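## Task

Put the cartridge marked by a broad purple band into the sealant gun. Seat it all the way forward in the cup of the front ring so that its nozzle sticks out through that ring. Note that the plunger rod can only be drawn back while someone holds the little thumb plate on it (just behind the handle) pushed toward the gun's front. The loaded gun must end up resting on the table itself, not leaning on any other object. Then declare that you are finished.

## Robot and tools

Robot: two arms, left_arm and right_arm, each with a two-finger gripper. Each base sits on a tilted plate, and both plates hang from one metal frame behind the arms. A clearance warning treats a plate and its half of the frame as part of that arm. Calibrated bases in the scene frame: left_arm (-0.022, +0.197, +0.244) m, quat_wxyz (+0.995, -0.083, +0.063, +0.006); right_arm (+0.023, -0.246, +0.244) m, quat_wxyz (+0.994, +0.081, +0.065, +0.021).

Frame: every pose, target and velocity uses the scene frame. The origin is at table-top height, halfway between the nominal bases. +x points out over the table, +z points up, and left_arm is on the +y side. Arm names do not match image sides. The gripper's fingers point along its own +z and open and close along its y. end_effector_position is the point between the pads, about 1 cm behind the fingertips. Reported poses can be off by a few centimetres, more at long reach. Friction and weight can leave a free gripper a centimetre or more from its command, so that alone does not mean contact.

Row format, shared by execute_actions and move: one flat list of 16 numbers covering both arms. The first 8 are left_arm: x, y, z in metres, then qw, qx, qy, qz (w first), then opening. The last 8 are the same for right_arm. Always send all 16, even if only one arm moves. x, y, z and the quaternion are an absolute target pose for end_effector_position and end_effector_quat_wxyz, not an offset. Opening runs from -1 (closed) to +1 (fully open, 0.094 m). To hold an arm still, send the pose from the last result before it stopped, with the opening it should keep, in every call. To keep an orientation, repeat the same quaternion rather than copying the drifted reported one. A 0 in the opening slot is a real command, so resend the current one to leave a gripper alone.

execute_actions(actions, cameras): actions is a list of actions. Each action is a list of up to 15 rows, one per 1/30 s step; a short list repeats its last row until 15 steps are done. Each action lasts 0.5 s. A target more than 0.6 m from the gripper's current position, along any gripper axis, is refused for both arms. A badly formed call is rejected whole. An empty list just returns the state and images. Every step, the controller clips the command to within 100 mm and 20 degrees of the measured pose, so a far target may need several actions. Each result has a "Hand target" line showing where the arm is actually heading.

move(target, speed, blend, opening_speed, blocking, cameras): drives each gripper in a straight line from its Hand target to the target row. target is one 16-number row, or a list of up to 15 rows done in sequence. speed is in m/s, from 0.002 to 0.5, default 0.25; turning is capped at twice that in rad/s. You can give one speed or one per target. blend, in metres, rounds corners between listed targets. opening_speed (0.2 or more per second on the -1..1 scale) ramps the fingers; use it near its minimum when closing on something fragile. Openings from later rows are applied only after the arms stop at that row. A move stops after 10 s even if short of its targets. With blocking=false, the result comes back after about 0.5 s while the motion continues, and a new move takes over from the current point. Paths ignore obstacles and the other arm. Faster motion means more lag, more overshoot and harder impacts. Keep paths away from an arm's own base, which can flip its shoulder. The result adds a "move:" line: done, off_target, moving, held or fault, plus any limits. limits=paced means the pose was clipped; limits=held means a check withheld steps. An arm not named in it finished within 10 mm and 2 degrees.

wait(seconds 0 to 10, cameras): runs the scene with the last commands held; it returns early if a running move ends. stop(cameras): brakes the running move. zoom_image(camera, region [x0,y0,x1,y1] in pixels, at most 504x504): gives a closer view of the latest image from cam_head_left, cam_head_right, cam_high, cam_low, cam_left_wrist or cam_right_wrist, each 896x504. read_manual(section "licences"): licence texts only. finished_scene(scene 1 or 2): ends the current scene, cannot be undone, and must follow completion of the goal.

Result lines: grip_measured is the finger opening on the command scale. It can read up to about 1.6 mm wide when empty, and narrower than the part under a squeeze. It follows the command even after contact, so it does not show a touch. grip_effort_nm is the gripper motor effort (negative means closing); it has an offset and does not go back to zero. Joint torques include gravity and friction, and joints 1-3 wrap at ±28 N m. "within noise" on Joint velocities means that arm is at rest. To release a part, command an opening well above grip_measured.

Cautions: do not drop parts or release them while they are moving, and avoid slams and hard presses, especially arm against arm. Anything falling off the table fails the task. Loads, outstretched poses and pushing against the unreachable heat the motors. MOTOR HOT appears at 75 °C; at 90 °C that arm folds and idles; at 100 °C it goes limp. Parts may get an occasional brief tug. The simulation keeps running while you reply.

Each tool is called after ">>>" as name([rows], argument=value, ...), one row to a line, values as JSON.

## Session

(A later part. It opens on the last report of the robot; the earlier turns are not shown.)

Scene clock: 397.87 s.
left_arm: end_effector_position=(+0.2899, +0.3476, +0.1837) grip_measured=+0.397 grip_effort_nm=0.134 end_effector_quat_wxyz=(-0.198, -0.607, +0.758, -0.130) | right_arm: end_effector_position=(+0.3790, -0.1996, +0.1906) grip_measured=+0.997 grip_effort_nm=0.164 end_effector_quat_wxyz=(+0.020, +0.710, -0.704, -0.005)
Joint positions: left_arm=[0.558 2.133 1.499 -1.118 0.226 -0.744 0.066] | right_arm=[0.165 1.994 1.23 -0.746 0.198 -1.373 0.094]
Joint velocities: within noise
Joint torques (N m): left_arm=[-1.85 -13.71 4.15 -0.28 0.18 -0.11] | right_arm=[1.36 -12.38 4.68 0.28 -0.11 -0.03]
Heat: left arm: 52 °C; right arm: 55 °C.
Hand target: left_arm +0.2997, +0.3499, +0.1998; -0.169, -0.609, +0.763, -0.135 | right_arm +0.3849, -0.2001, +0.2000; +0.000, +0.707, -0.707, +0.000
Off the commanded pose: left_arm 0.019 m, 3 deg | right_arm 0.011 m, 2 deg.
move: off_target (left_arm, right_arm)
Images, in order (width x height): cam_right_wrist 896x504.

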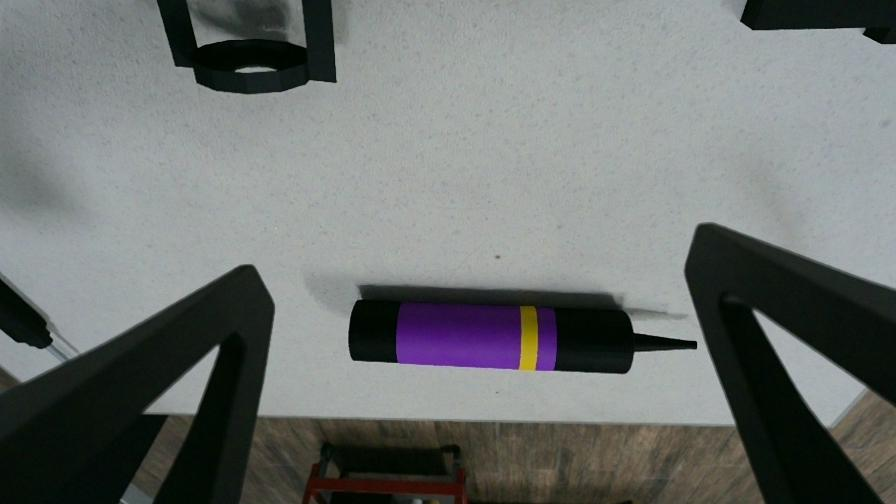

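>>> execute_actions(actions=[])

Scene clock: 411.10 s.
left_arm: end_effector_position=(+0.2899, +0.3476, +0.1837) grip_measured=+0.397 grip_effort_nm=0.139 end_effector_quat_wxyz=(-0.198, -0.607, +0.758, -0.130) | right_arm: end_effector_position=(+0.3793, -0.1996, +0.1906) grip_measured=+0.997 grip_effort_nm=0.168 end_effector_quat_wxyz=(+0.020, +0.710, -0.704, -0.004)
Joint positions: left_arm=[0.558 2.133 1.499 -1.118 0.226 -0.744 0.066] | right_arm=[0.165 1.994 1.23 -0.745 0.198 -1.374 0.094]
Joint velocities: within noise
Joint torques (N m): left_arm=[-1.81 -13.68 4.01 -0.27 0.17 -0.15] | right_arm=[1.28 -12.45 4.64 0.28 -0.12 -0.07]
Heat: left arm: 54 °C; right arm: 55 °C.
Hand target: left_arm +0.2996, +0.3498, +0.1998; -0.170, -0.609, +0.763, -0.135 | right_arm +0.3850, -0.2001, +0.2000; +0.000, +0.707, -0.707, +0.000
Tool commands: left_gripper/opening=+0.4 right_gripper/opening=+1.0
Off the commanded pose: left_arm 0.019 m, 3 deg | right_arm 0.011 m, 2 deg.

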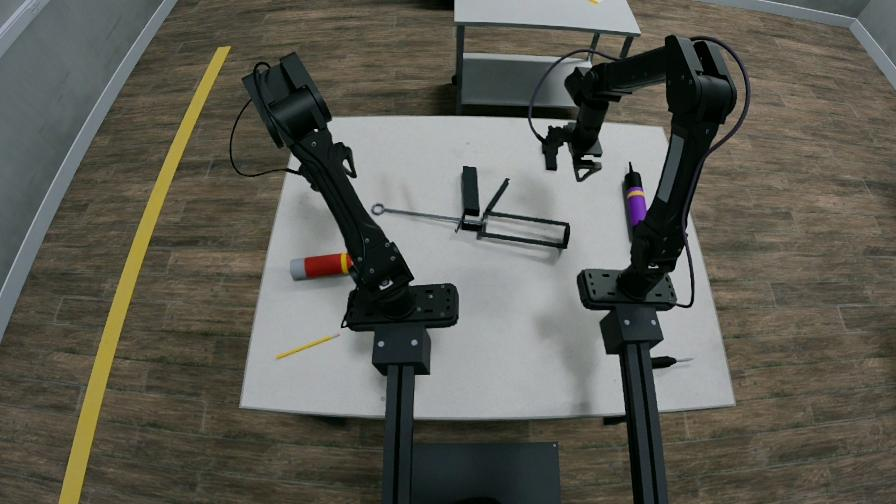

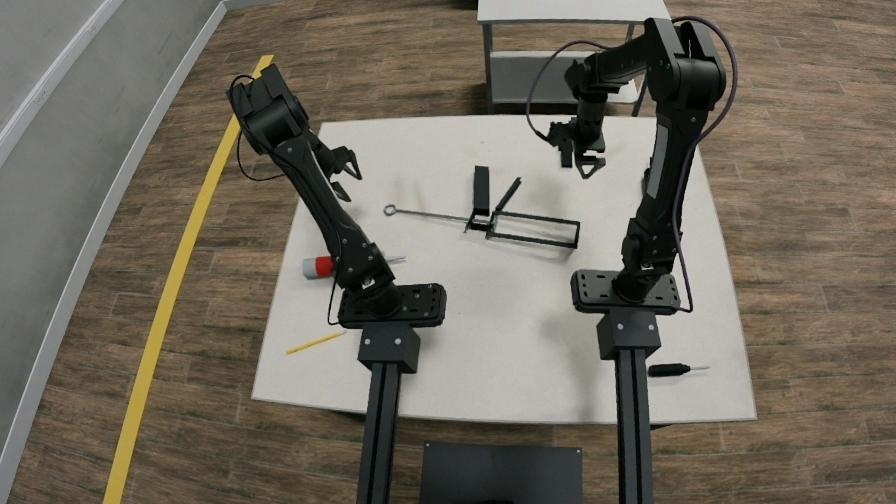

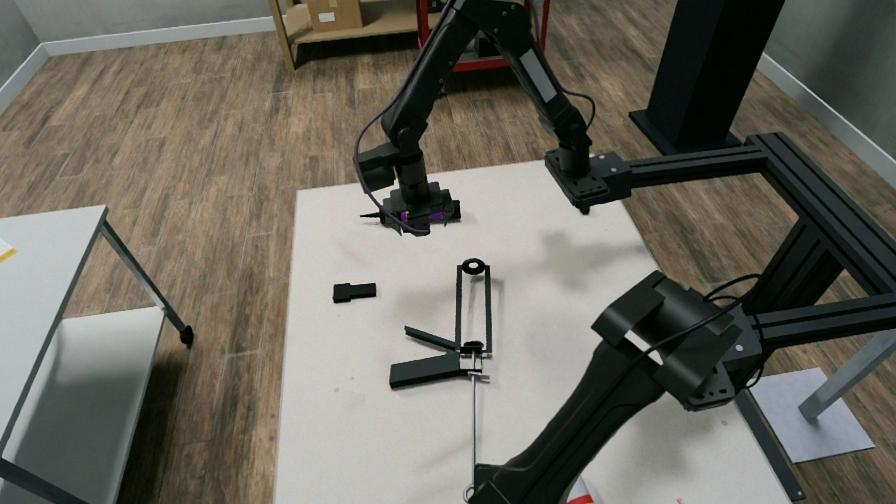

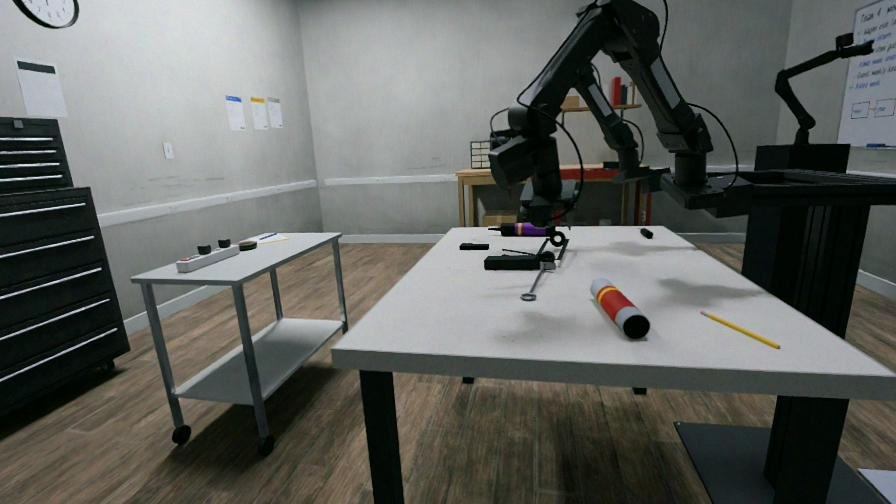

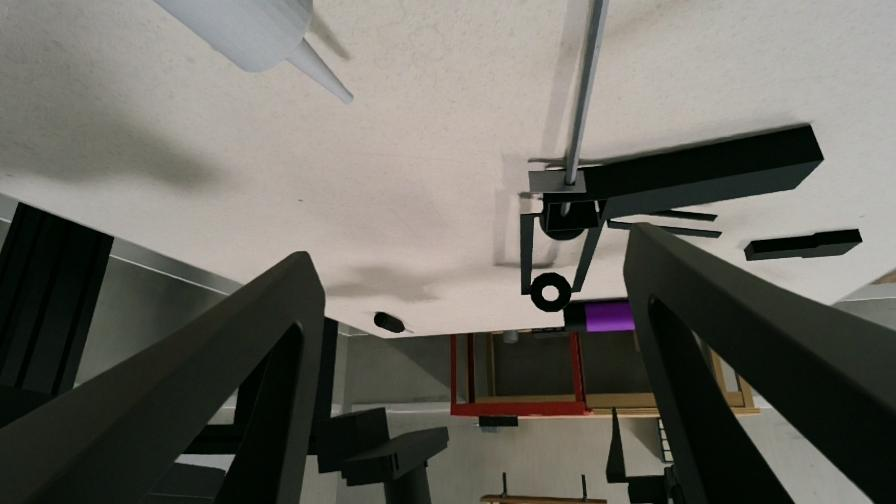

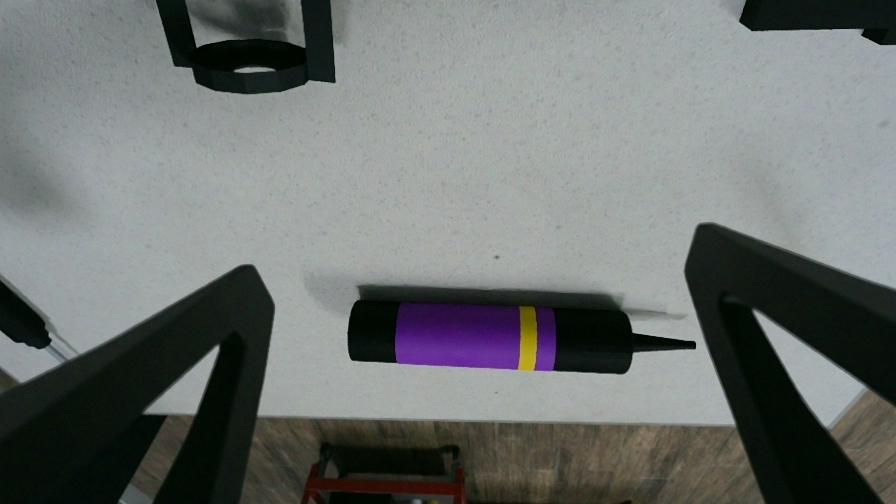

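>>> move(target=[0.30,0.35,0.2,-0.1691,-0.6091,0.7630,-0.1350,0.4,0.42,-0.436,0.11,0,0.0698,0.9976,0,1.0], cameras=["cam_right_wrist","cam_high"])

Scene clock: 461.83 s.
left_arm: end_effector_position=(+0.2899, +0.3476, +0.1836) grip_measured=+0.397 grip_effort_nm=0.134 end_effector_quat_wxyz=(-0.198, -0.607, +0.758, -0.130) | right_arm: end_effector_position=(+0.4178, -0.4360, +0.1129) grip_measured=+0.997 grip_effort_nm=0.164 end_effector_quat_wxyz=(+0.001, +0.065, +0.998, -0.007)
Joint positions: left_arm=[0.558 2.133 1.499 -1.117 0.226 -0.744 0.066] | right_arm=[-0.47 2.259 1.501 -0.617 0.101 -0.307 0.094]
Joint velocities: within noise
Joint torques (N m): left_arm=[-1.78 -13.67 4.18 -0.28 0.17 -0.1] | right_arm=[0.81 -10.24 6.98 0.14 -0.08 0.07]
Heat: left arm: 57 °C; right arm: 55 °C.
Hand target: left_arm +0.2997, +0.3499, +0.1998; -0.169, -0.609, +0.763, -0.135 | right_arm +0.4199, -0.4359, +0.1100; +0.000, +0.070, +0.998, +0.000
Off the commanded pose: left_arm 0.019 m, 3 deg | right_arm 0.004 m, 1 deg.
move: off_target (left_arm)
Images, in order (width x height): cam_high 896x504, cam_right_wrist 896x504.

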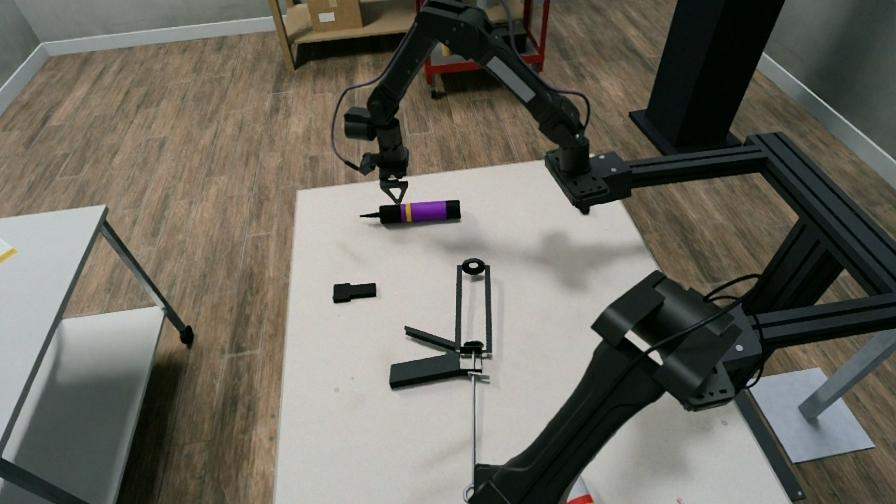

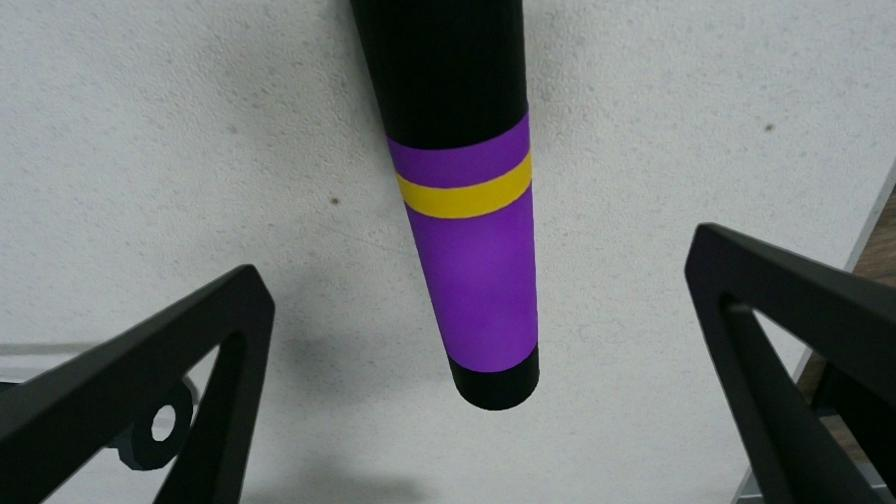

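>>> move([
  [0.30,0.35,0.2,-0.1691,-0.6091,0.7630,-0.1350,0.4,0.42,-0.437,0.05,0,0.0523,0.9986,0,1.0],
  [0.30,0.35,0.2,-0.1691,-0.6091,0.7630,-0.1350,0.4,0.42,-0.437,0.024,0,0.0523,0.9986,0,1.0],
], speed=[0.2,0.06], blend=0.02, cameras=["cam_right_wrist","cam_high"])

>>> move(target=[0.30,0.35,0.2,-0.1691,-0.6091,0.7630,-0.1350,0.4,0.42,-0.437,0.024,0,0.0523,0.9986,0,-0.05], opening_speed=0.7, cameras=["cam_right_wrist"])

Scene clock: 471.13 s.
left_arm: end_effector_position=(+0.2899, +0.3476, +0.1836) grip_measured=+0.397 grip_effort_nm=0.139 end_effector_quat_wxyz=(-0.198, -0.607, +0.758, -0.130) | right_arm: end_effector_position=(+0.4142, -0.4322, +0.0280) grip_measured=+0.997 grip_effort_nm=0.164 end_effector_quat_wxyz=(-0.011, +0.050, +0.999, -0.001)
Joint positions: left_arm=[0.558 2.133 1.499 -1.117 0.226 -0.745 0.066] | right_arm=[-0.484 2.498 1.56 -0.462 0.097 -0.348 0.094]
Joint velocities: within noise
Joint torques (N m): left_arm=[-1.58 -13.61 4.03 -0.27 0.17 -0.12] | right_arm=[0.44 -10.82 5.9 0.39 -0.12 -0.05]
Heat: left arm: 58 °C; right arm: 55 °C.
Hand target: left_arm +0.2997, +0.3499, +0.1998; -0.170, -0.609, +0.763, -0.135 | right_arm +0.4197, -0.4370, +0.0242; +0.000, +0.052, +0.999, +0.000
Off the commanded pose: left_arm 0.019 m, 3 deg | right_arm 0.009 m, 1 deg.
move: off_target (left_arm); blend cut to 0.013 m at target 1
Images, in order (width x height): cam_high 896x504, cam_right_wrist 896x504.

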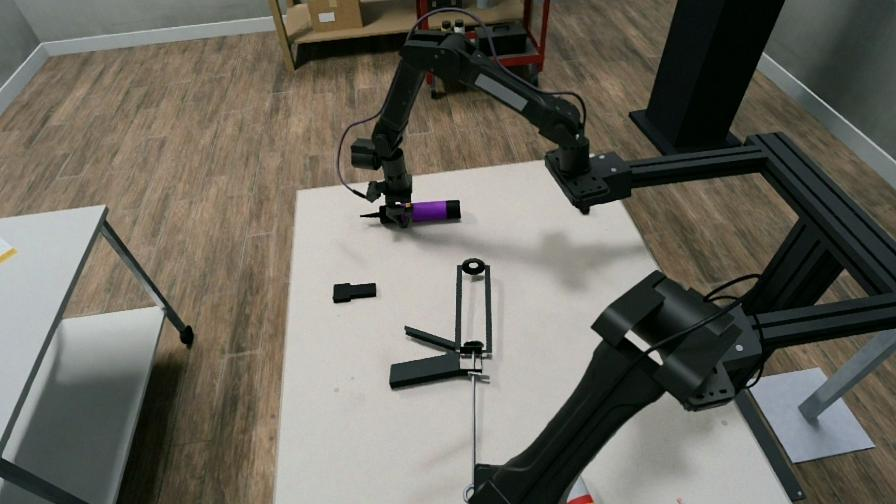

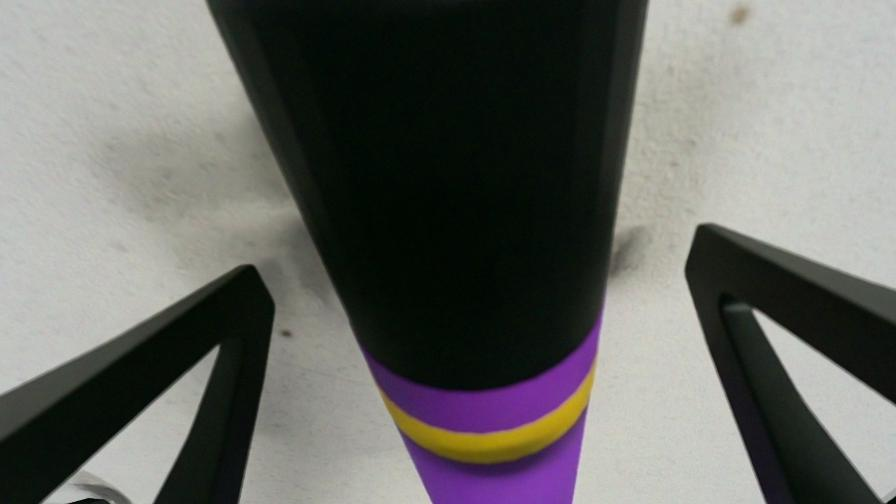

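Scene clock: 472.83 s.
left_arm: end_effector_position=(+0.2899, +0.3476, +0.1836) grip_measured=+0.397 grip_effort_nm=0.144 end_effector_quat_wxyz=(-0.198, -0.607, +0.758, -0.130) | right_arm: end_effector_position=(+0.4146, -0.4324, +0.0279) grip_measured=+0.013 grip_effort_nm=-0.999 end_effector_quat_wxyz=(-0.010, +0.050, +0.999, -0.001)
Joint positions: left_arm=[0.558 2.133 1.499 -1.117 0.226 -0.745 0.066] | right_arm=[-0.484 2.498 1.56 -0.46 0.095 -0.349 0.048]
Joint velocities: within noise
Joint torques (N m): left_arm=[-1.83 -13.67 4.05 -0.29 0.18 -0.07] | right_arm=[0.46 -10.84 5.83 0.35 -0.08 -0.04]
Heat: left arm: 58 °C; right arm: 55 °C.
Hand target: left_arm +0.2997, +0.3499, +0.1998; -0.170, -0.609, +0.763, -0.135 | right_arm +0.4198, -0.4369, +0.0241; +0.000, +0.052, +0.999, +0.000
Off the commanded pose: left_arm 0.019 m, 3 deg | right_arm 0.008 m, 1 deg.
move: off_target (left_arm)
Images, in order (width x height): cam_right_wrist 896x504.

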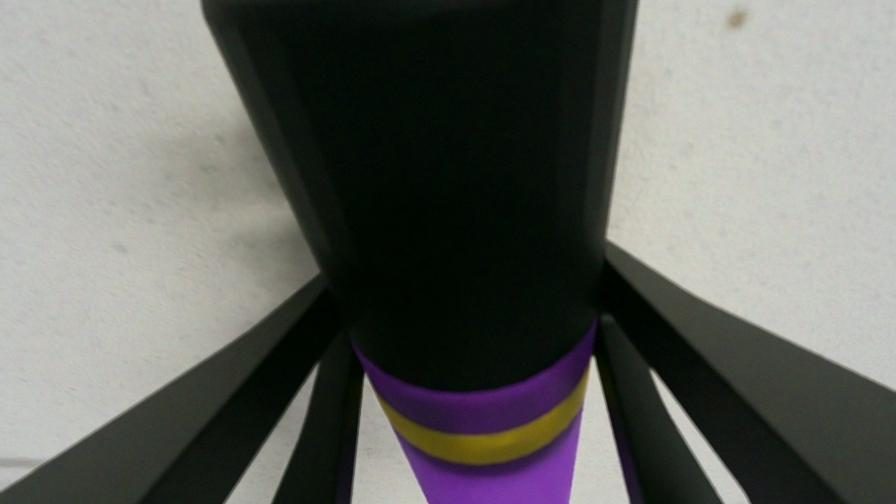

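>>> move([
  [0.30,0.35,0.2,-0.1691,-0.6091,0.7630,-0.1350,0.4,0.42,-0.437,0.13,0,0.0523,0.9986,0,-0.05],
  [0.30,0.35,0.2,-0.1691,-0.6091,0.7630,-0.1350,0.4,0.32,-0.34,0.13,0,0.4226,0.9063,0,-0.05],
  [0.30,0.35,0.2,-0.1691,-0.6091,0.7630,-0.1350,0.4,0.23,-0.26,0.13,0,0.5592,0.8290,0,-0.05],
], speed=0.2, blend=0.03)

Scene clock: 480.57 s.
left_arm: end_effector_position=(+0.2899, +0.3476, +0.1836) grip_measured=+0.397 grip_effort_nm=0.139 end_effector_quat_wxyz=(-0.198, -0.607, +0.758, -0.130) | right_arm: end_effector_position=(+0.2236, -0.2623, +0.1250) grip_measured=+0.013 grip_effort_nm=-1.009 end_effector_quat_wxyz=(-0.011, +0.561, +0.828, -0.008)
Joint positions: left_arm=[0.558 2.133 1.499 -1.117 0.226 -0.745 0.066] | right_arm=[-0.071 1.744 0.44 -0.154 0.156 1.157 0.048]
Joint velocities: within noise
Joint torques (N m): left_arm=[-1.73 -13.7 3.97 -0.27 0.17 -0.11] | right_arm=[2.35 -7.42 2.74 0.16 0.06 0.06]
Heat: left arm: 58 °C; right arm: 54 °C.
Hand target: left_arm +0.2997, +0.3498, +0.1998; -0.170, -0.609, +0.763, -0.135 | right_arm +0.2300, -0.2599, +0.1298; +0.000, +0.559, +0.829, +0.000
Off the commanded pose: left_arm 0.019 m, 3 deg | right_arm 0.008 m, 2 deg.
move: off_target (left_arm)

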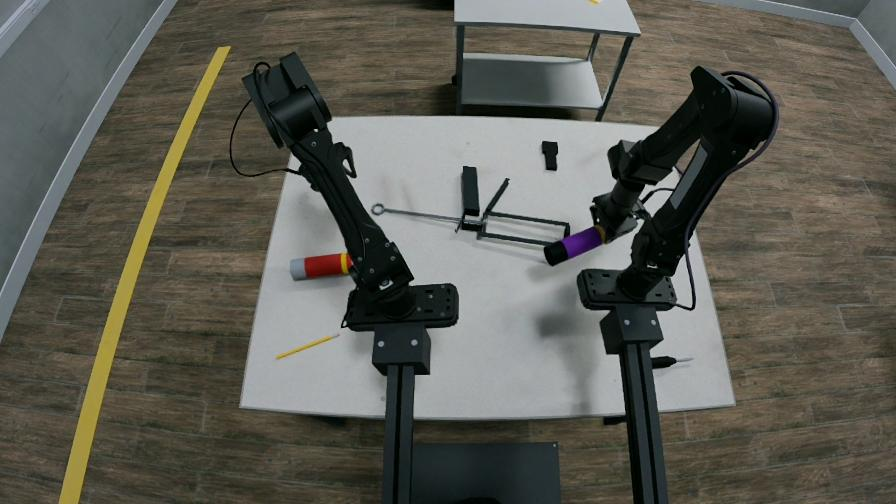

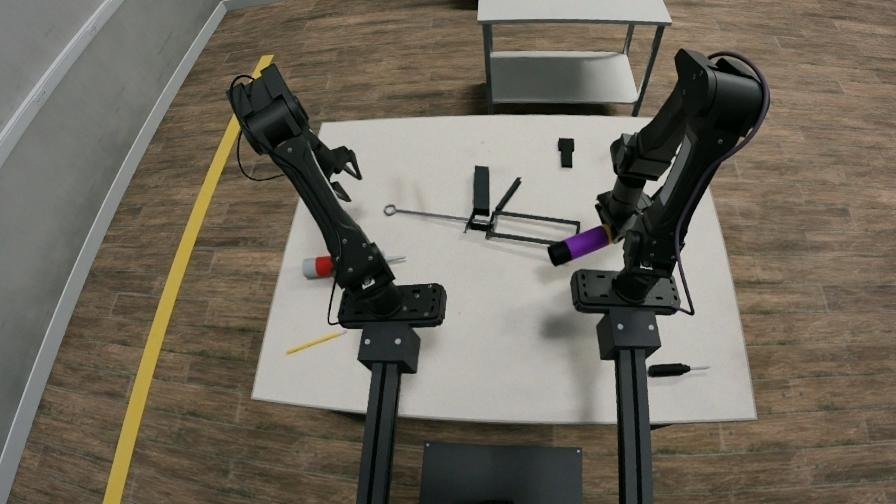

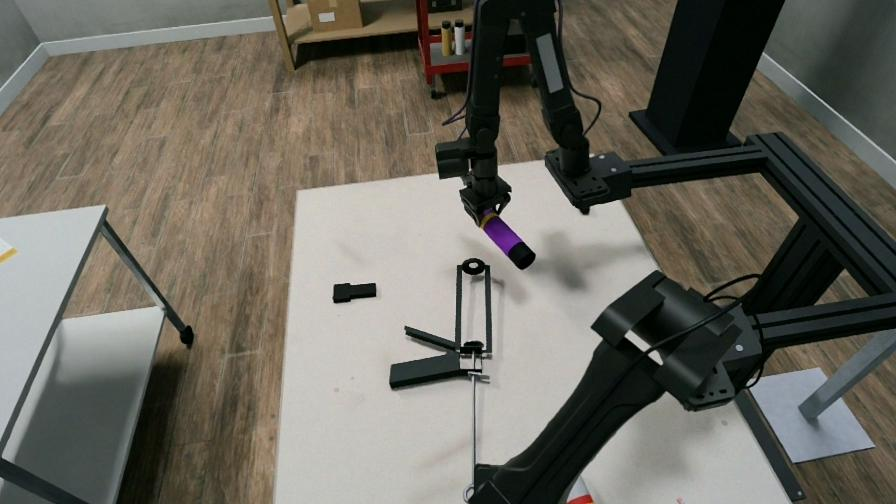

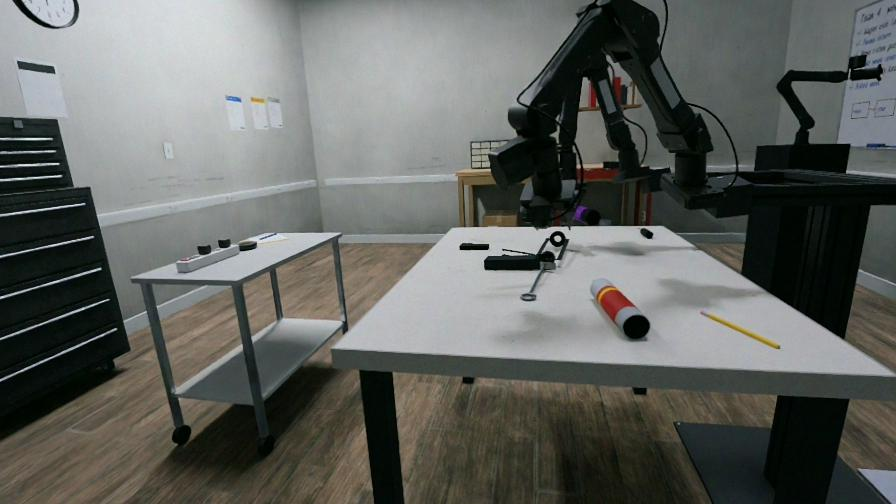

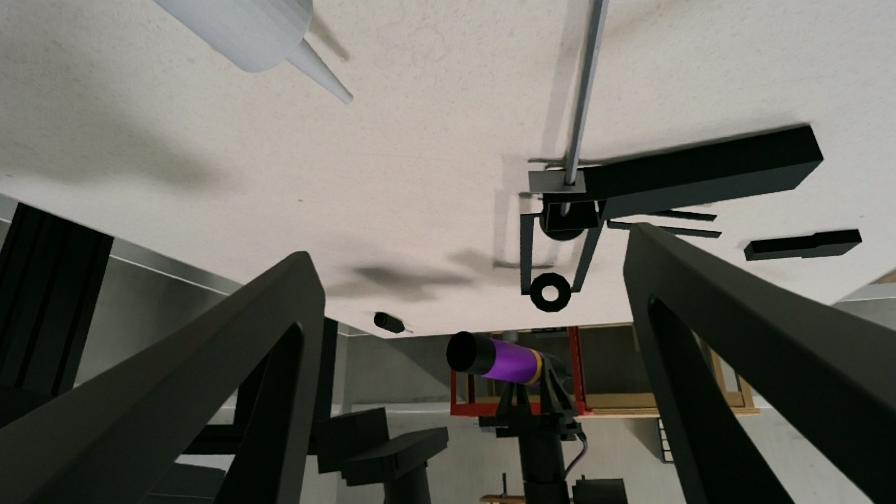

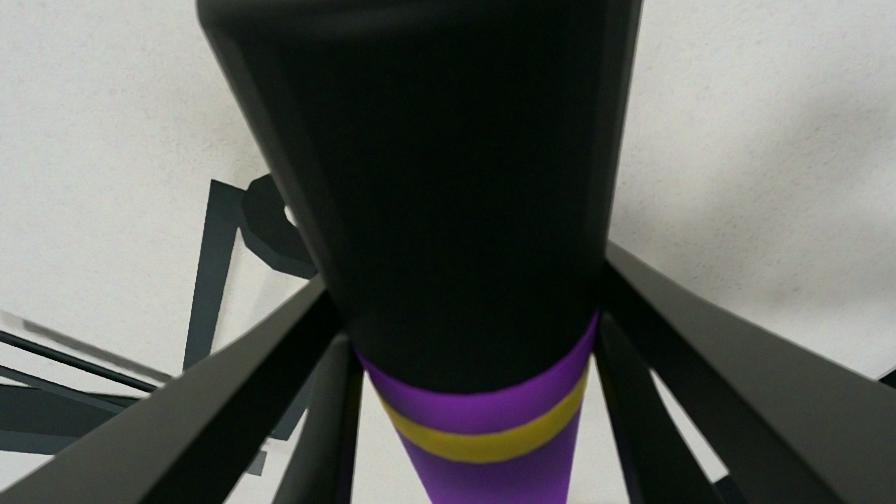

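>>> move([
  [0.30,0.35,0.2,-0.1691,-0.6091,0.7630,-0.1350,0.4,0.215,-0.265,0.06,0,0.5592,0.8290,0,-0.05],
  [0.30,0.35,0.2,-0.1691,-0.6091,0.7630,-0.1350,0.4,0.215,-0.265,0.033,0,0.5592,0.8290,0,-0.05],
], speed=[0.15,0.05], blend=0.01, cameras=["cam_right_wrist","cam_low"])

Scene clock: 487.97 s.
left_arm: end_effector_position=(+0.2899, +0.3476, +0.1836) grip_measured=+0.397 grip_effort_nm=0.144 end_effector_quat_wxyz=(-0.198, -0.607, +0.758, -0.130) | right_arm: end_effector_position=(+0.2166, -0.2664, +0.0345) grip_measured=+0.013 grip_effort_nm=-1.009 end_effector_quat_wxyz=(+0.006, +0.559, +0.829, -0.005)
Joint positions: left_arm=[0.558 2.133 1.499 -1.117 0.226 -0.745 0.066] | right_arm=[-0.152 2.274 0.442 0.418 0.157 1.065 0.048]
Joint velocities: within noise
Joint torques (N m): left_arm=[-1.74 -13.75 4.19 -0.29 0.14 -0.09] | right_arm=[0.44 -5.76 -0.39 0.32 -0.11 -0.06]
Heat: left arm: 58 °C; right arm: 53 °C.
Hand target: left_arm +0.2997, +0.3498, +0.1998; -0.170, -0.609, +0.763, -0.135 | right_arm +0.2149, -0.2650, +0.0330; +0.000, +0.559, +0.829, +0.000
Off the commanded pose: left_arm 0.019 m, 3 deg | right_arm 0.003 m, 1 deg.
move: off_target (left_arm)
Images, in order (width x height): cam_low 896x504, cam_right_wrist 896x504.

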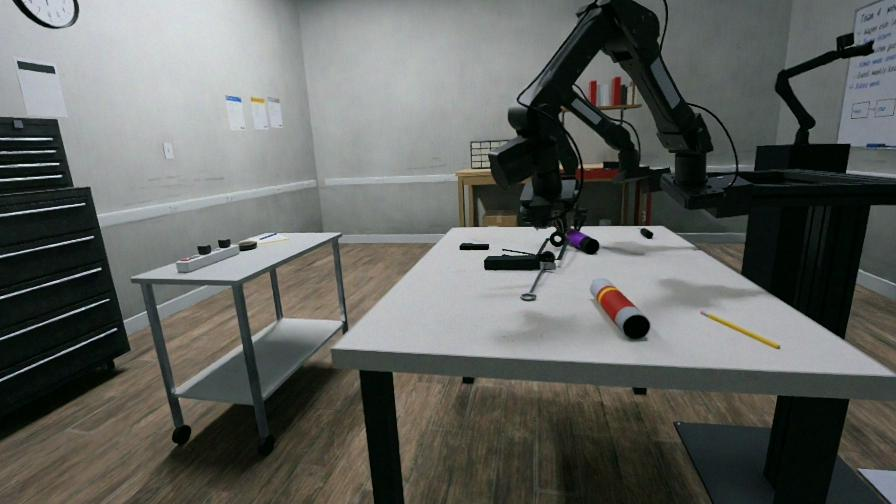

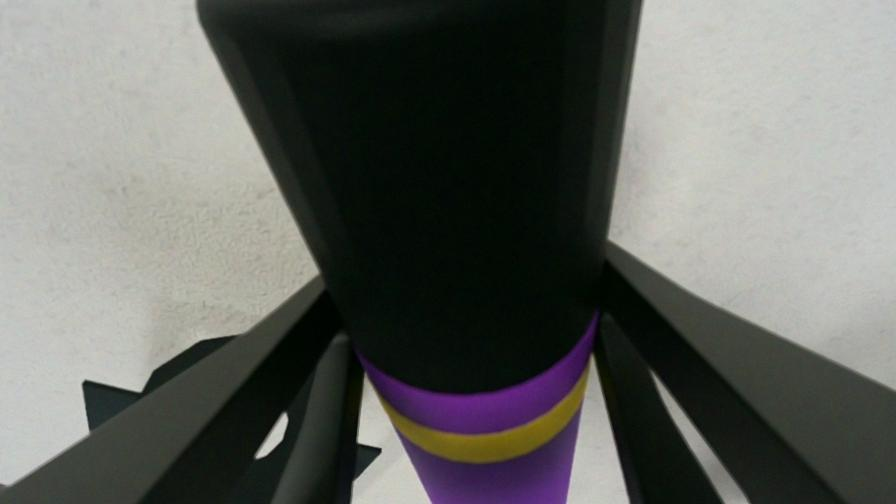

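>>> move(target=[0.30,0.35,0.2,-0.1691,-0.6091,0.7630,-0.1350,0.4,0.214,-0.265,0.0265,0,0.5592,0.8290,0,-0.05], speed=0.03, cameras=["cam_right_wrist"])

>>> move([
  [0.30,0.35,0.2,-0.1691,-0.6091,0.7630,-0.1350,0.4,0.214,-0.265,0.0265,0,0.5592,0.8290,0,0.25],
  [0.30,0.35,0.2,-0.1691,-0.6091,0.7630,-0.1350,0.4,0.214,-0.265,0.11,0,0.5592,0.8290,0,0.25],
], speed=0.12, opening_speed=0.8)

Scene clock: 492.80 s.
left_arm: end_effector_position=(+0.2899, +0.3476, +0.1836) grip_measured=+0.397 grip_effort_nm=0.139 end_effector_quat_wxyz=(-0.198, -0.607, +0.758, -0.130) | right_arm: end_effector_position=(+0.2142, -0.2655, +0.0287) grip_measured=+0.013 grip_effort_nm=-1.009 end_effector_quat_wxyz=(+0.002, +0.558, +0.830, -0.004)
Joint positions: left_arm=[0.558 2.133 1.499 -1.117 0.226 -0.745 0.066] | right_arm=[-0.158 2.309 0.45 0.44 0.151 1.059 0.048]
Joint velocities: within noise
Joint torques (N m): left_arm=[-1.57 -13.68 4.11 -0.29 0.18 -0.12] | right_arm=[0.49 -5.5 -0.42 0.37 -0.03 -0.07]
Heat: left arm: 59 °C; right arm: 51 °C.
Hand target: left_arm +0.2996, +0.3498, +0.1998; -0.170, -0.609, +0.763, -0.135 | right_arm +0.2141, -0.2650, +0.0266; +0.000, +0.559, +0.829, +0.000
Off the commanded pose: left_arm 0.019 m, 3 deg | right_arm 0.002 m, 1 deg.
move: off_target (left_arm)
Images, in order (width x height): cam_right_wrist 896x504.

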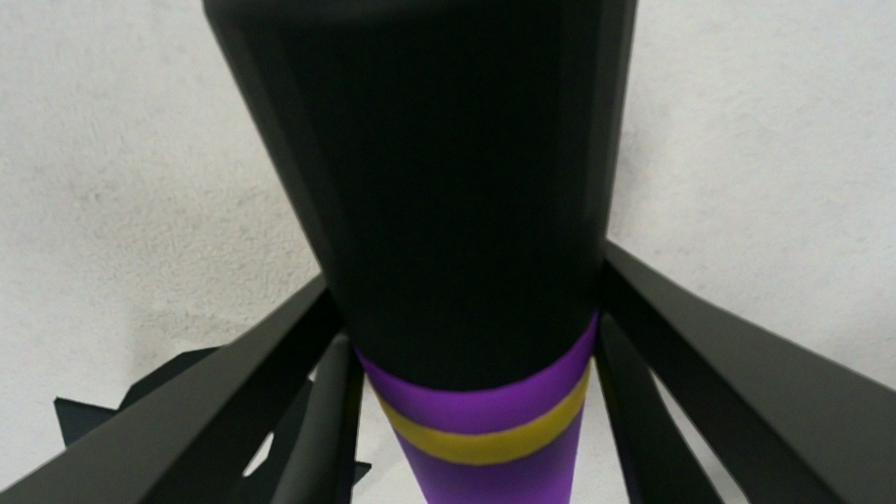

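Scene clock: 495.07 s.
left_arm: end_effector_position=(+0.2899, +0.3476, +0.1836) grip_measured=+0.397 grip_effort_nm=0.134 end_effector_quat_wxyz=(-0.198, -0.607, +0.758, -0.130) | right_arm: end_effector_position=(+0.2118, -0.2665, +0.1065) grip_measured=+0.247 grip_effort_nm=0.168 end_effector_quat_wxyz=(-0.002, +0.561, +0.828, -0.001)
Joint positions: left_arm=[0.558 2.133 1.499 -1.117 0.226 -0.745 0.066] | right_arm=[-0.114 1.817 0.365 0.023 0.148 1.111 0.059]
Joint velocities: within noise
Joint torques (N m): left_arm=[-1.84 -13.76 4.05 -0.28 0.19 -0.11] | right_arm=[1.95 -6.69 2.21 0.01 0.04 0.09]
Heat: left arm: 59 °C; right arm: 51 °C.
Hand target: left_arm +0.2996, +0.3498, +0.1998; -0.170, -0.609, +0.763, -0.135 | right_arm +0.2140, -0.2650, +0.1099; +0.000, +0.559, +0.829, +0.000
Off the commanded pose: left_arm 0.019 m, 3 deg | right_arm 0.004 m, 0 deg.
move: off_target (left_arm)

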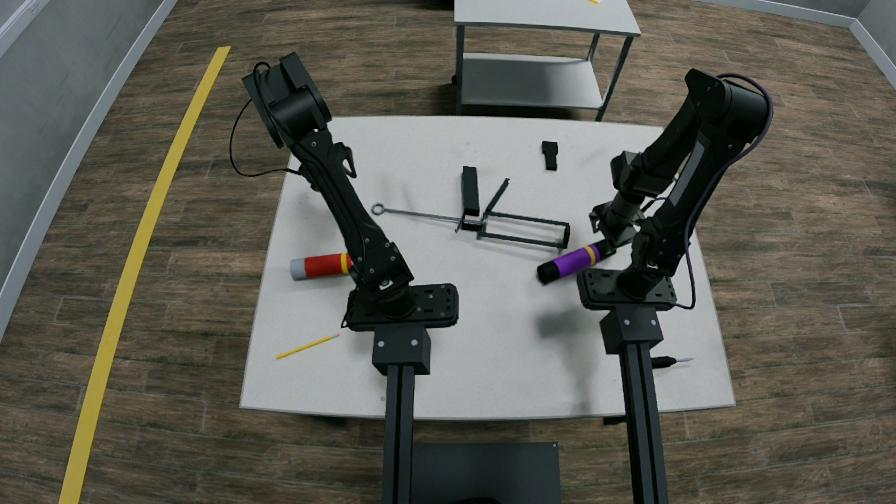

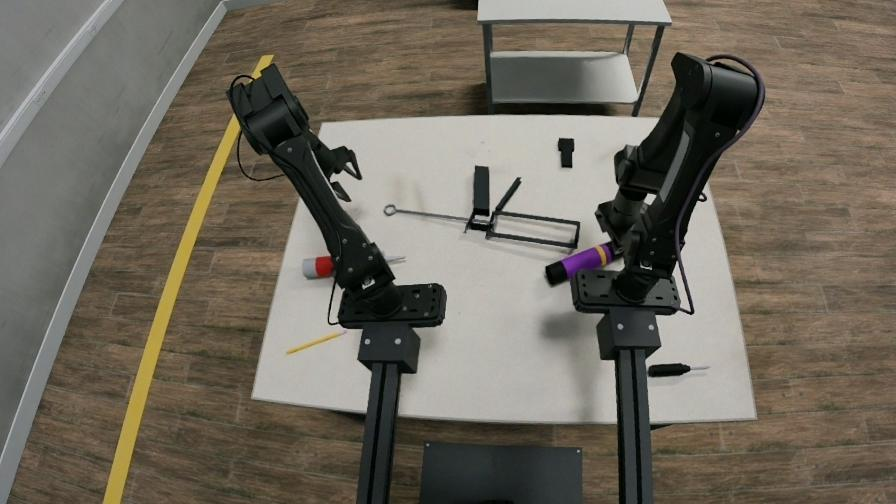

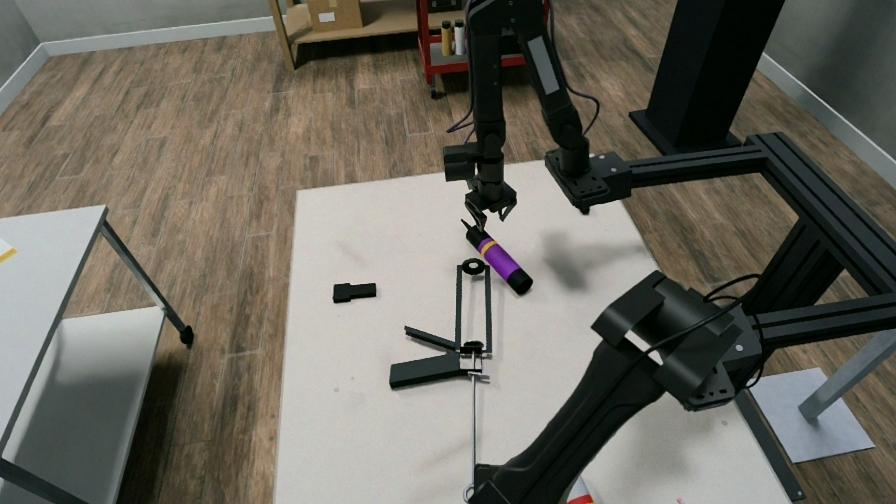

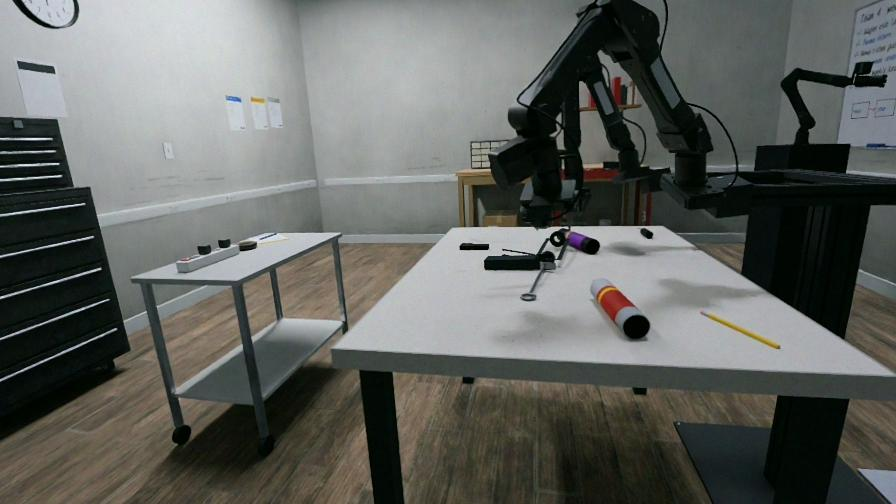

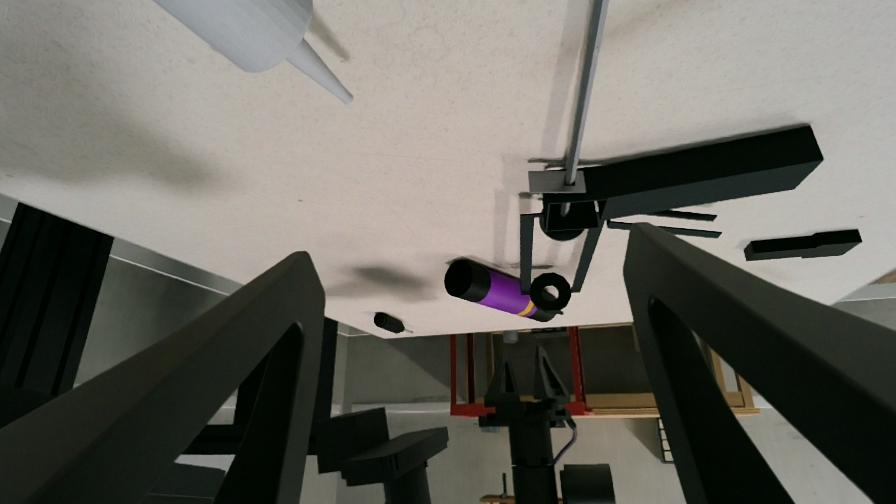

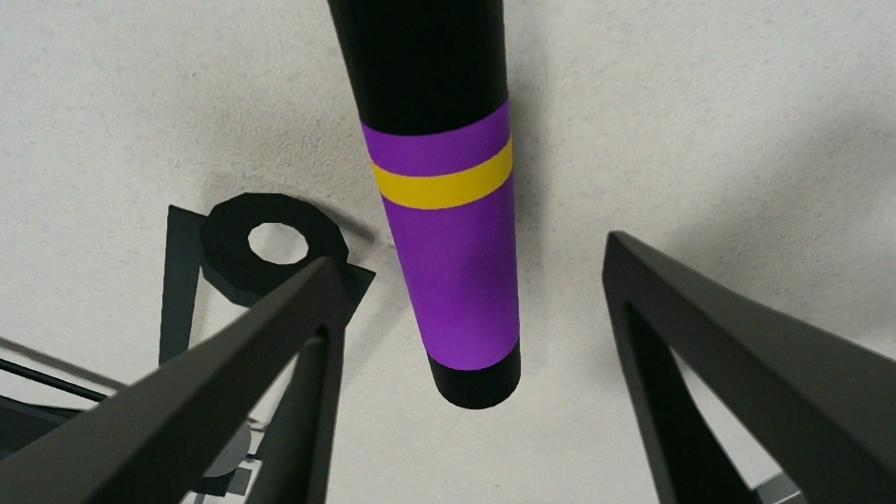

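>>> move([
  [0.30,0.35,0.2,-0.1691,-0.6091,0.7630,-0.1350,0.4,0.29,-0.34,0.19,0,0.6428,0.7660,0,0.25],
  [0.30,0.35,0.25,-0.1691,-0.6091,0.7630,-0.1350,0.4,0.34,-0.38,0.18,0,0.7071,0.7071,0,0.6],
], speed=0.2, blend=0.03, cameras=["cam_right_wrist","cam_high"])

Scene clock: 502.23 s.
left_arm: end_effector_position=(+0.2909, +0.3488, +0.2297) grip_measured=+0.397 grip_effort_nm=0.144 end_effector_quat_wxyz=(-0.191, -0.608, +0.759, -0.130) | right_arm: end_effector_position=(+0.3399, -0.3789, +0.1808) grip_measured=+0.597 grip_effort_nm=0.173 end_effector_quat_wxyz=(+0.008, +0.703, +0.711, +0.001)
Joint positions: left_arm=[0.549 2.036 1.541 -1.241 0.226 -0.755 0.066] | right_arm=[-0.396 1.818 1.037 -0.592 0.108 1.196 0.075]
Joint velocities: within noise
Joint torques (N m): left_arm=[-1.76 -12.64 7.15 -0.54 0.13 -0.06] | right_arm=[0.31 -7.23 6.64 0.07 -0.05 0.04]
Heat: left arm: 58 °C; right arm: 50 °C.
Hand target: left_arm +0.2995, +0.3497, +0.2496; -0.169, -0.609, +0.763, -0.135 | right_arm +0.3400, -0.3800, +0.1801; +0.000, +0.707, +0.707, +0.000
Off the commanded pose: left_arm 0.022 m, 3 deg | right_arm 0.001 m, 1 deg.
move: off_target (left_arm)
Images, in order (width x height): cam_high 896x504, cam_right_wrist 896x504.

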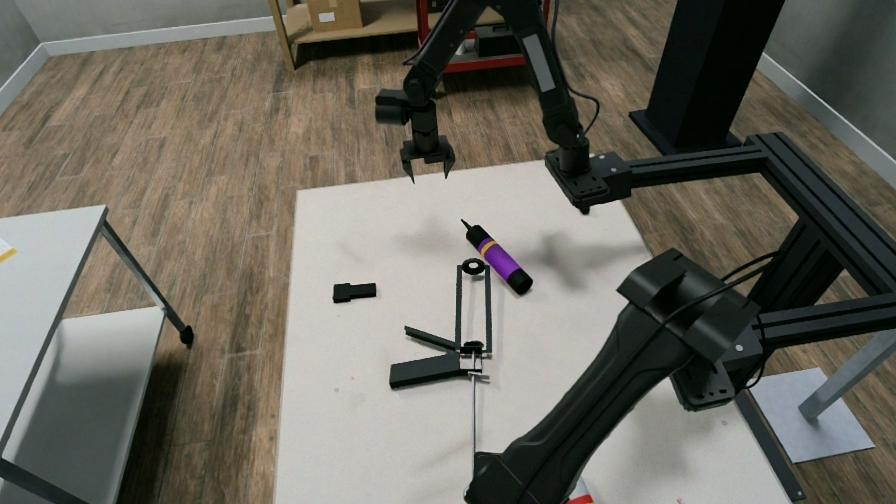

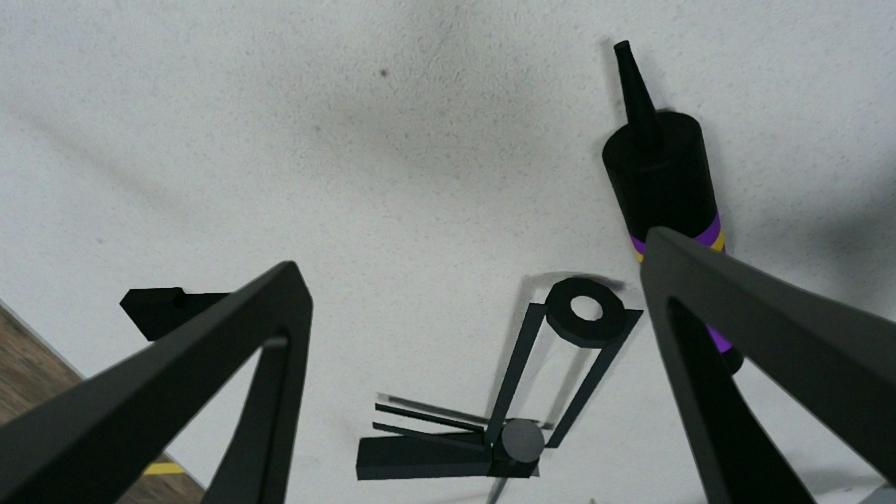

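>>> zoom_image(camera="cam_right_wrist", region=[340, 20, 790, 500])

Scaled by 1.050 from the camera's 896x504 image, which has a finer 1280x720 frame.

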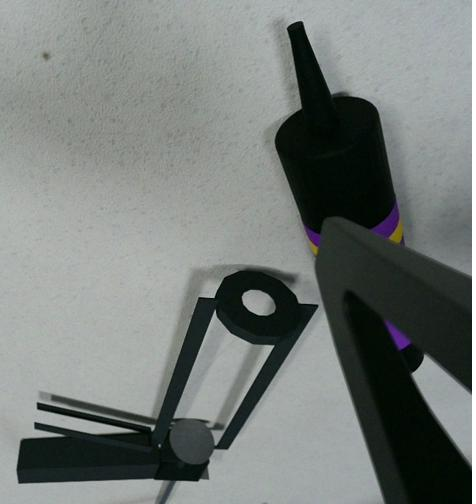

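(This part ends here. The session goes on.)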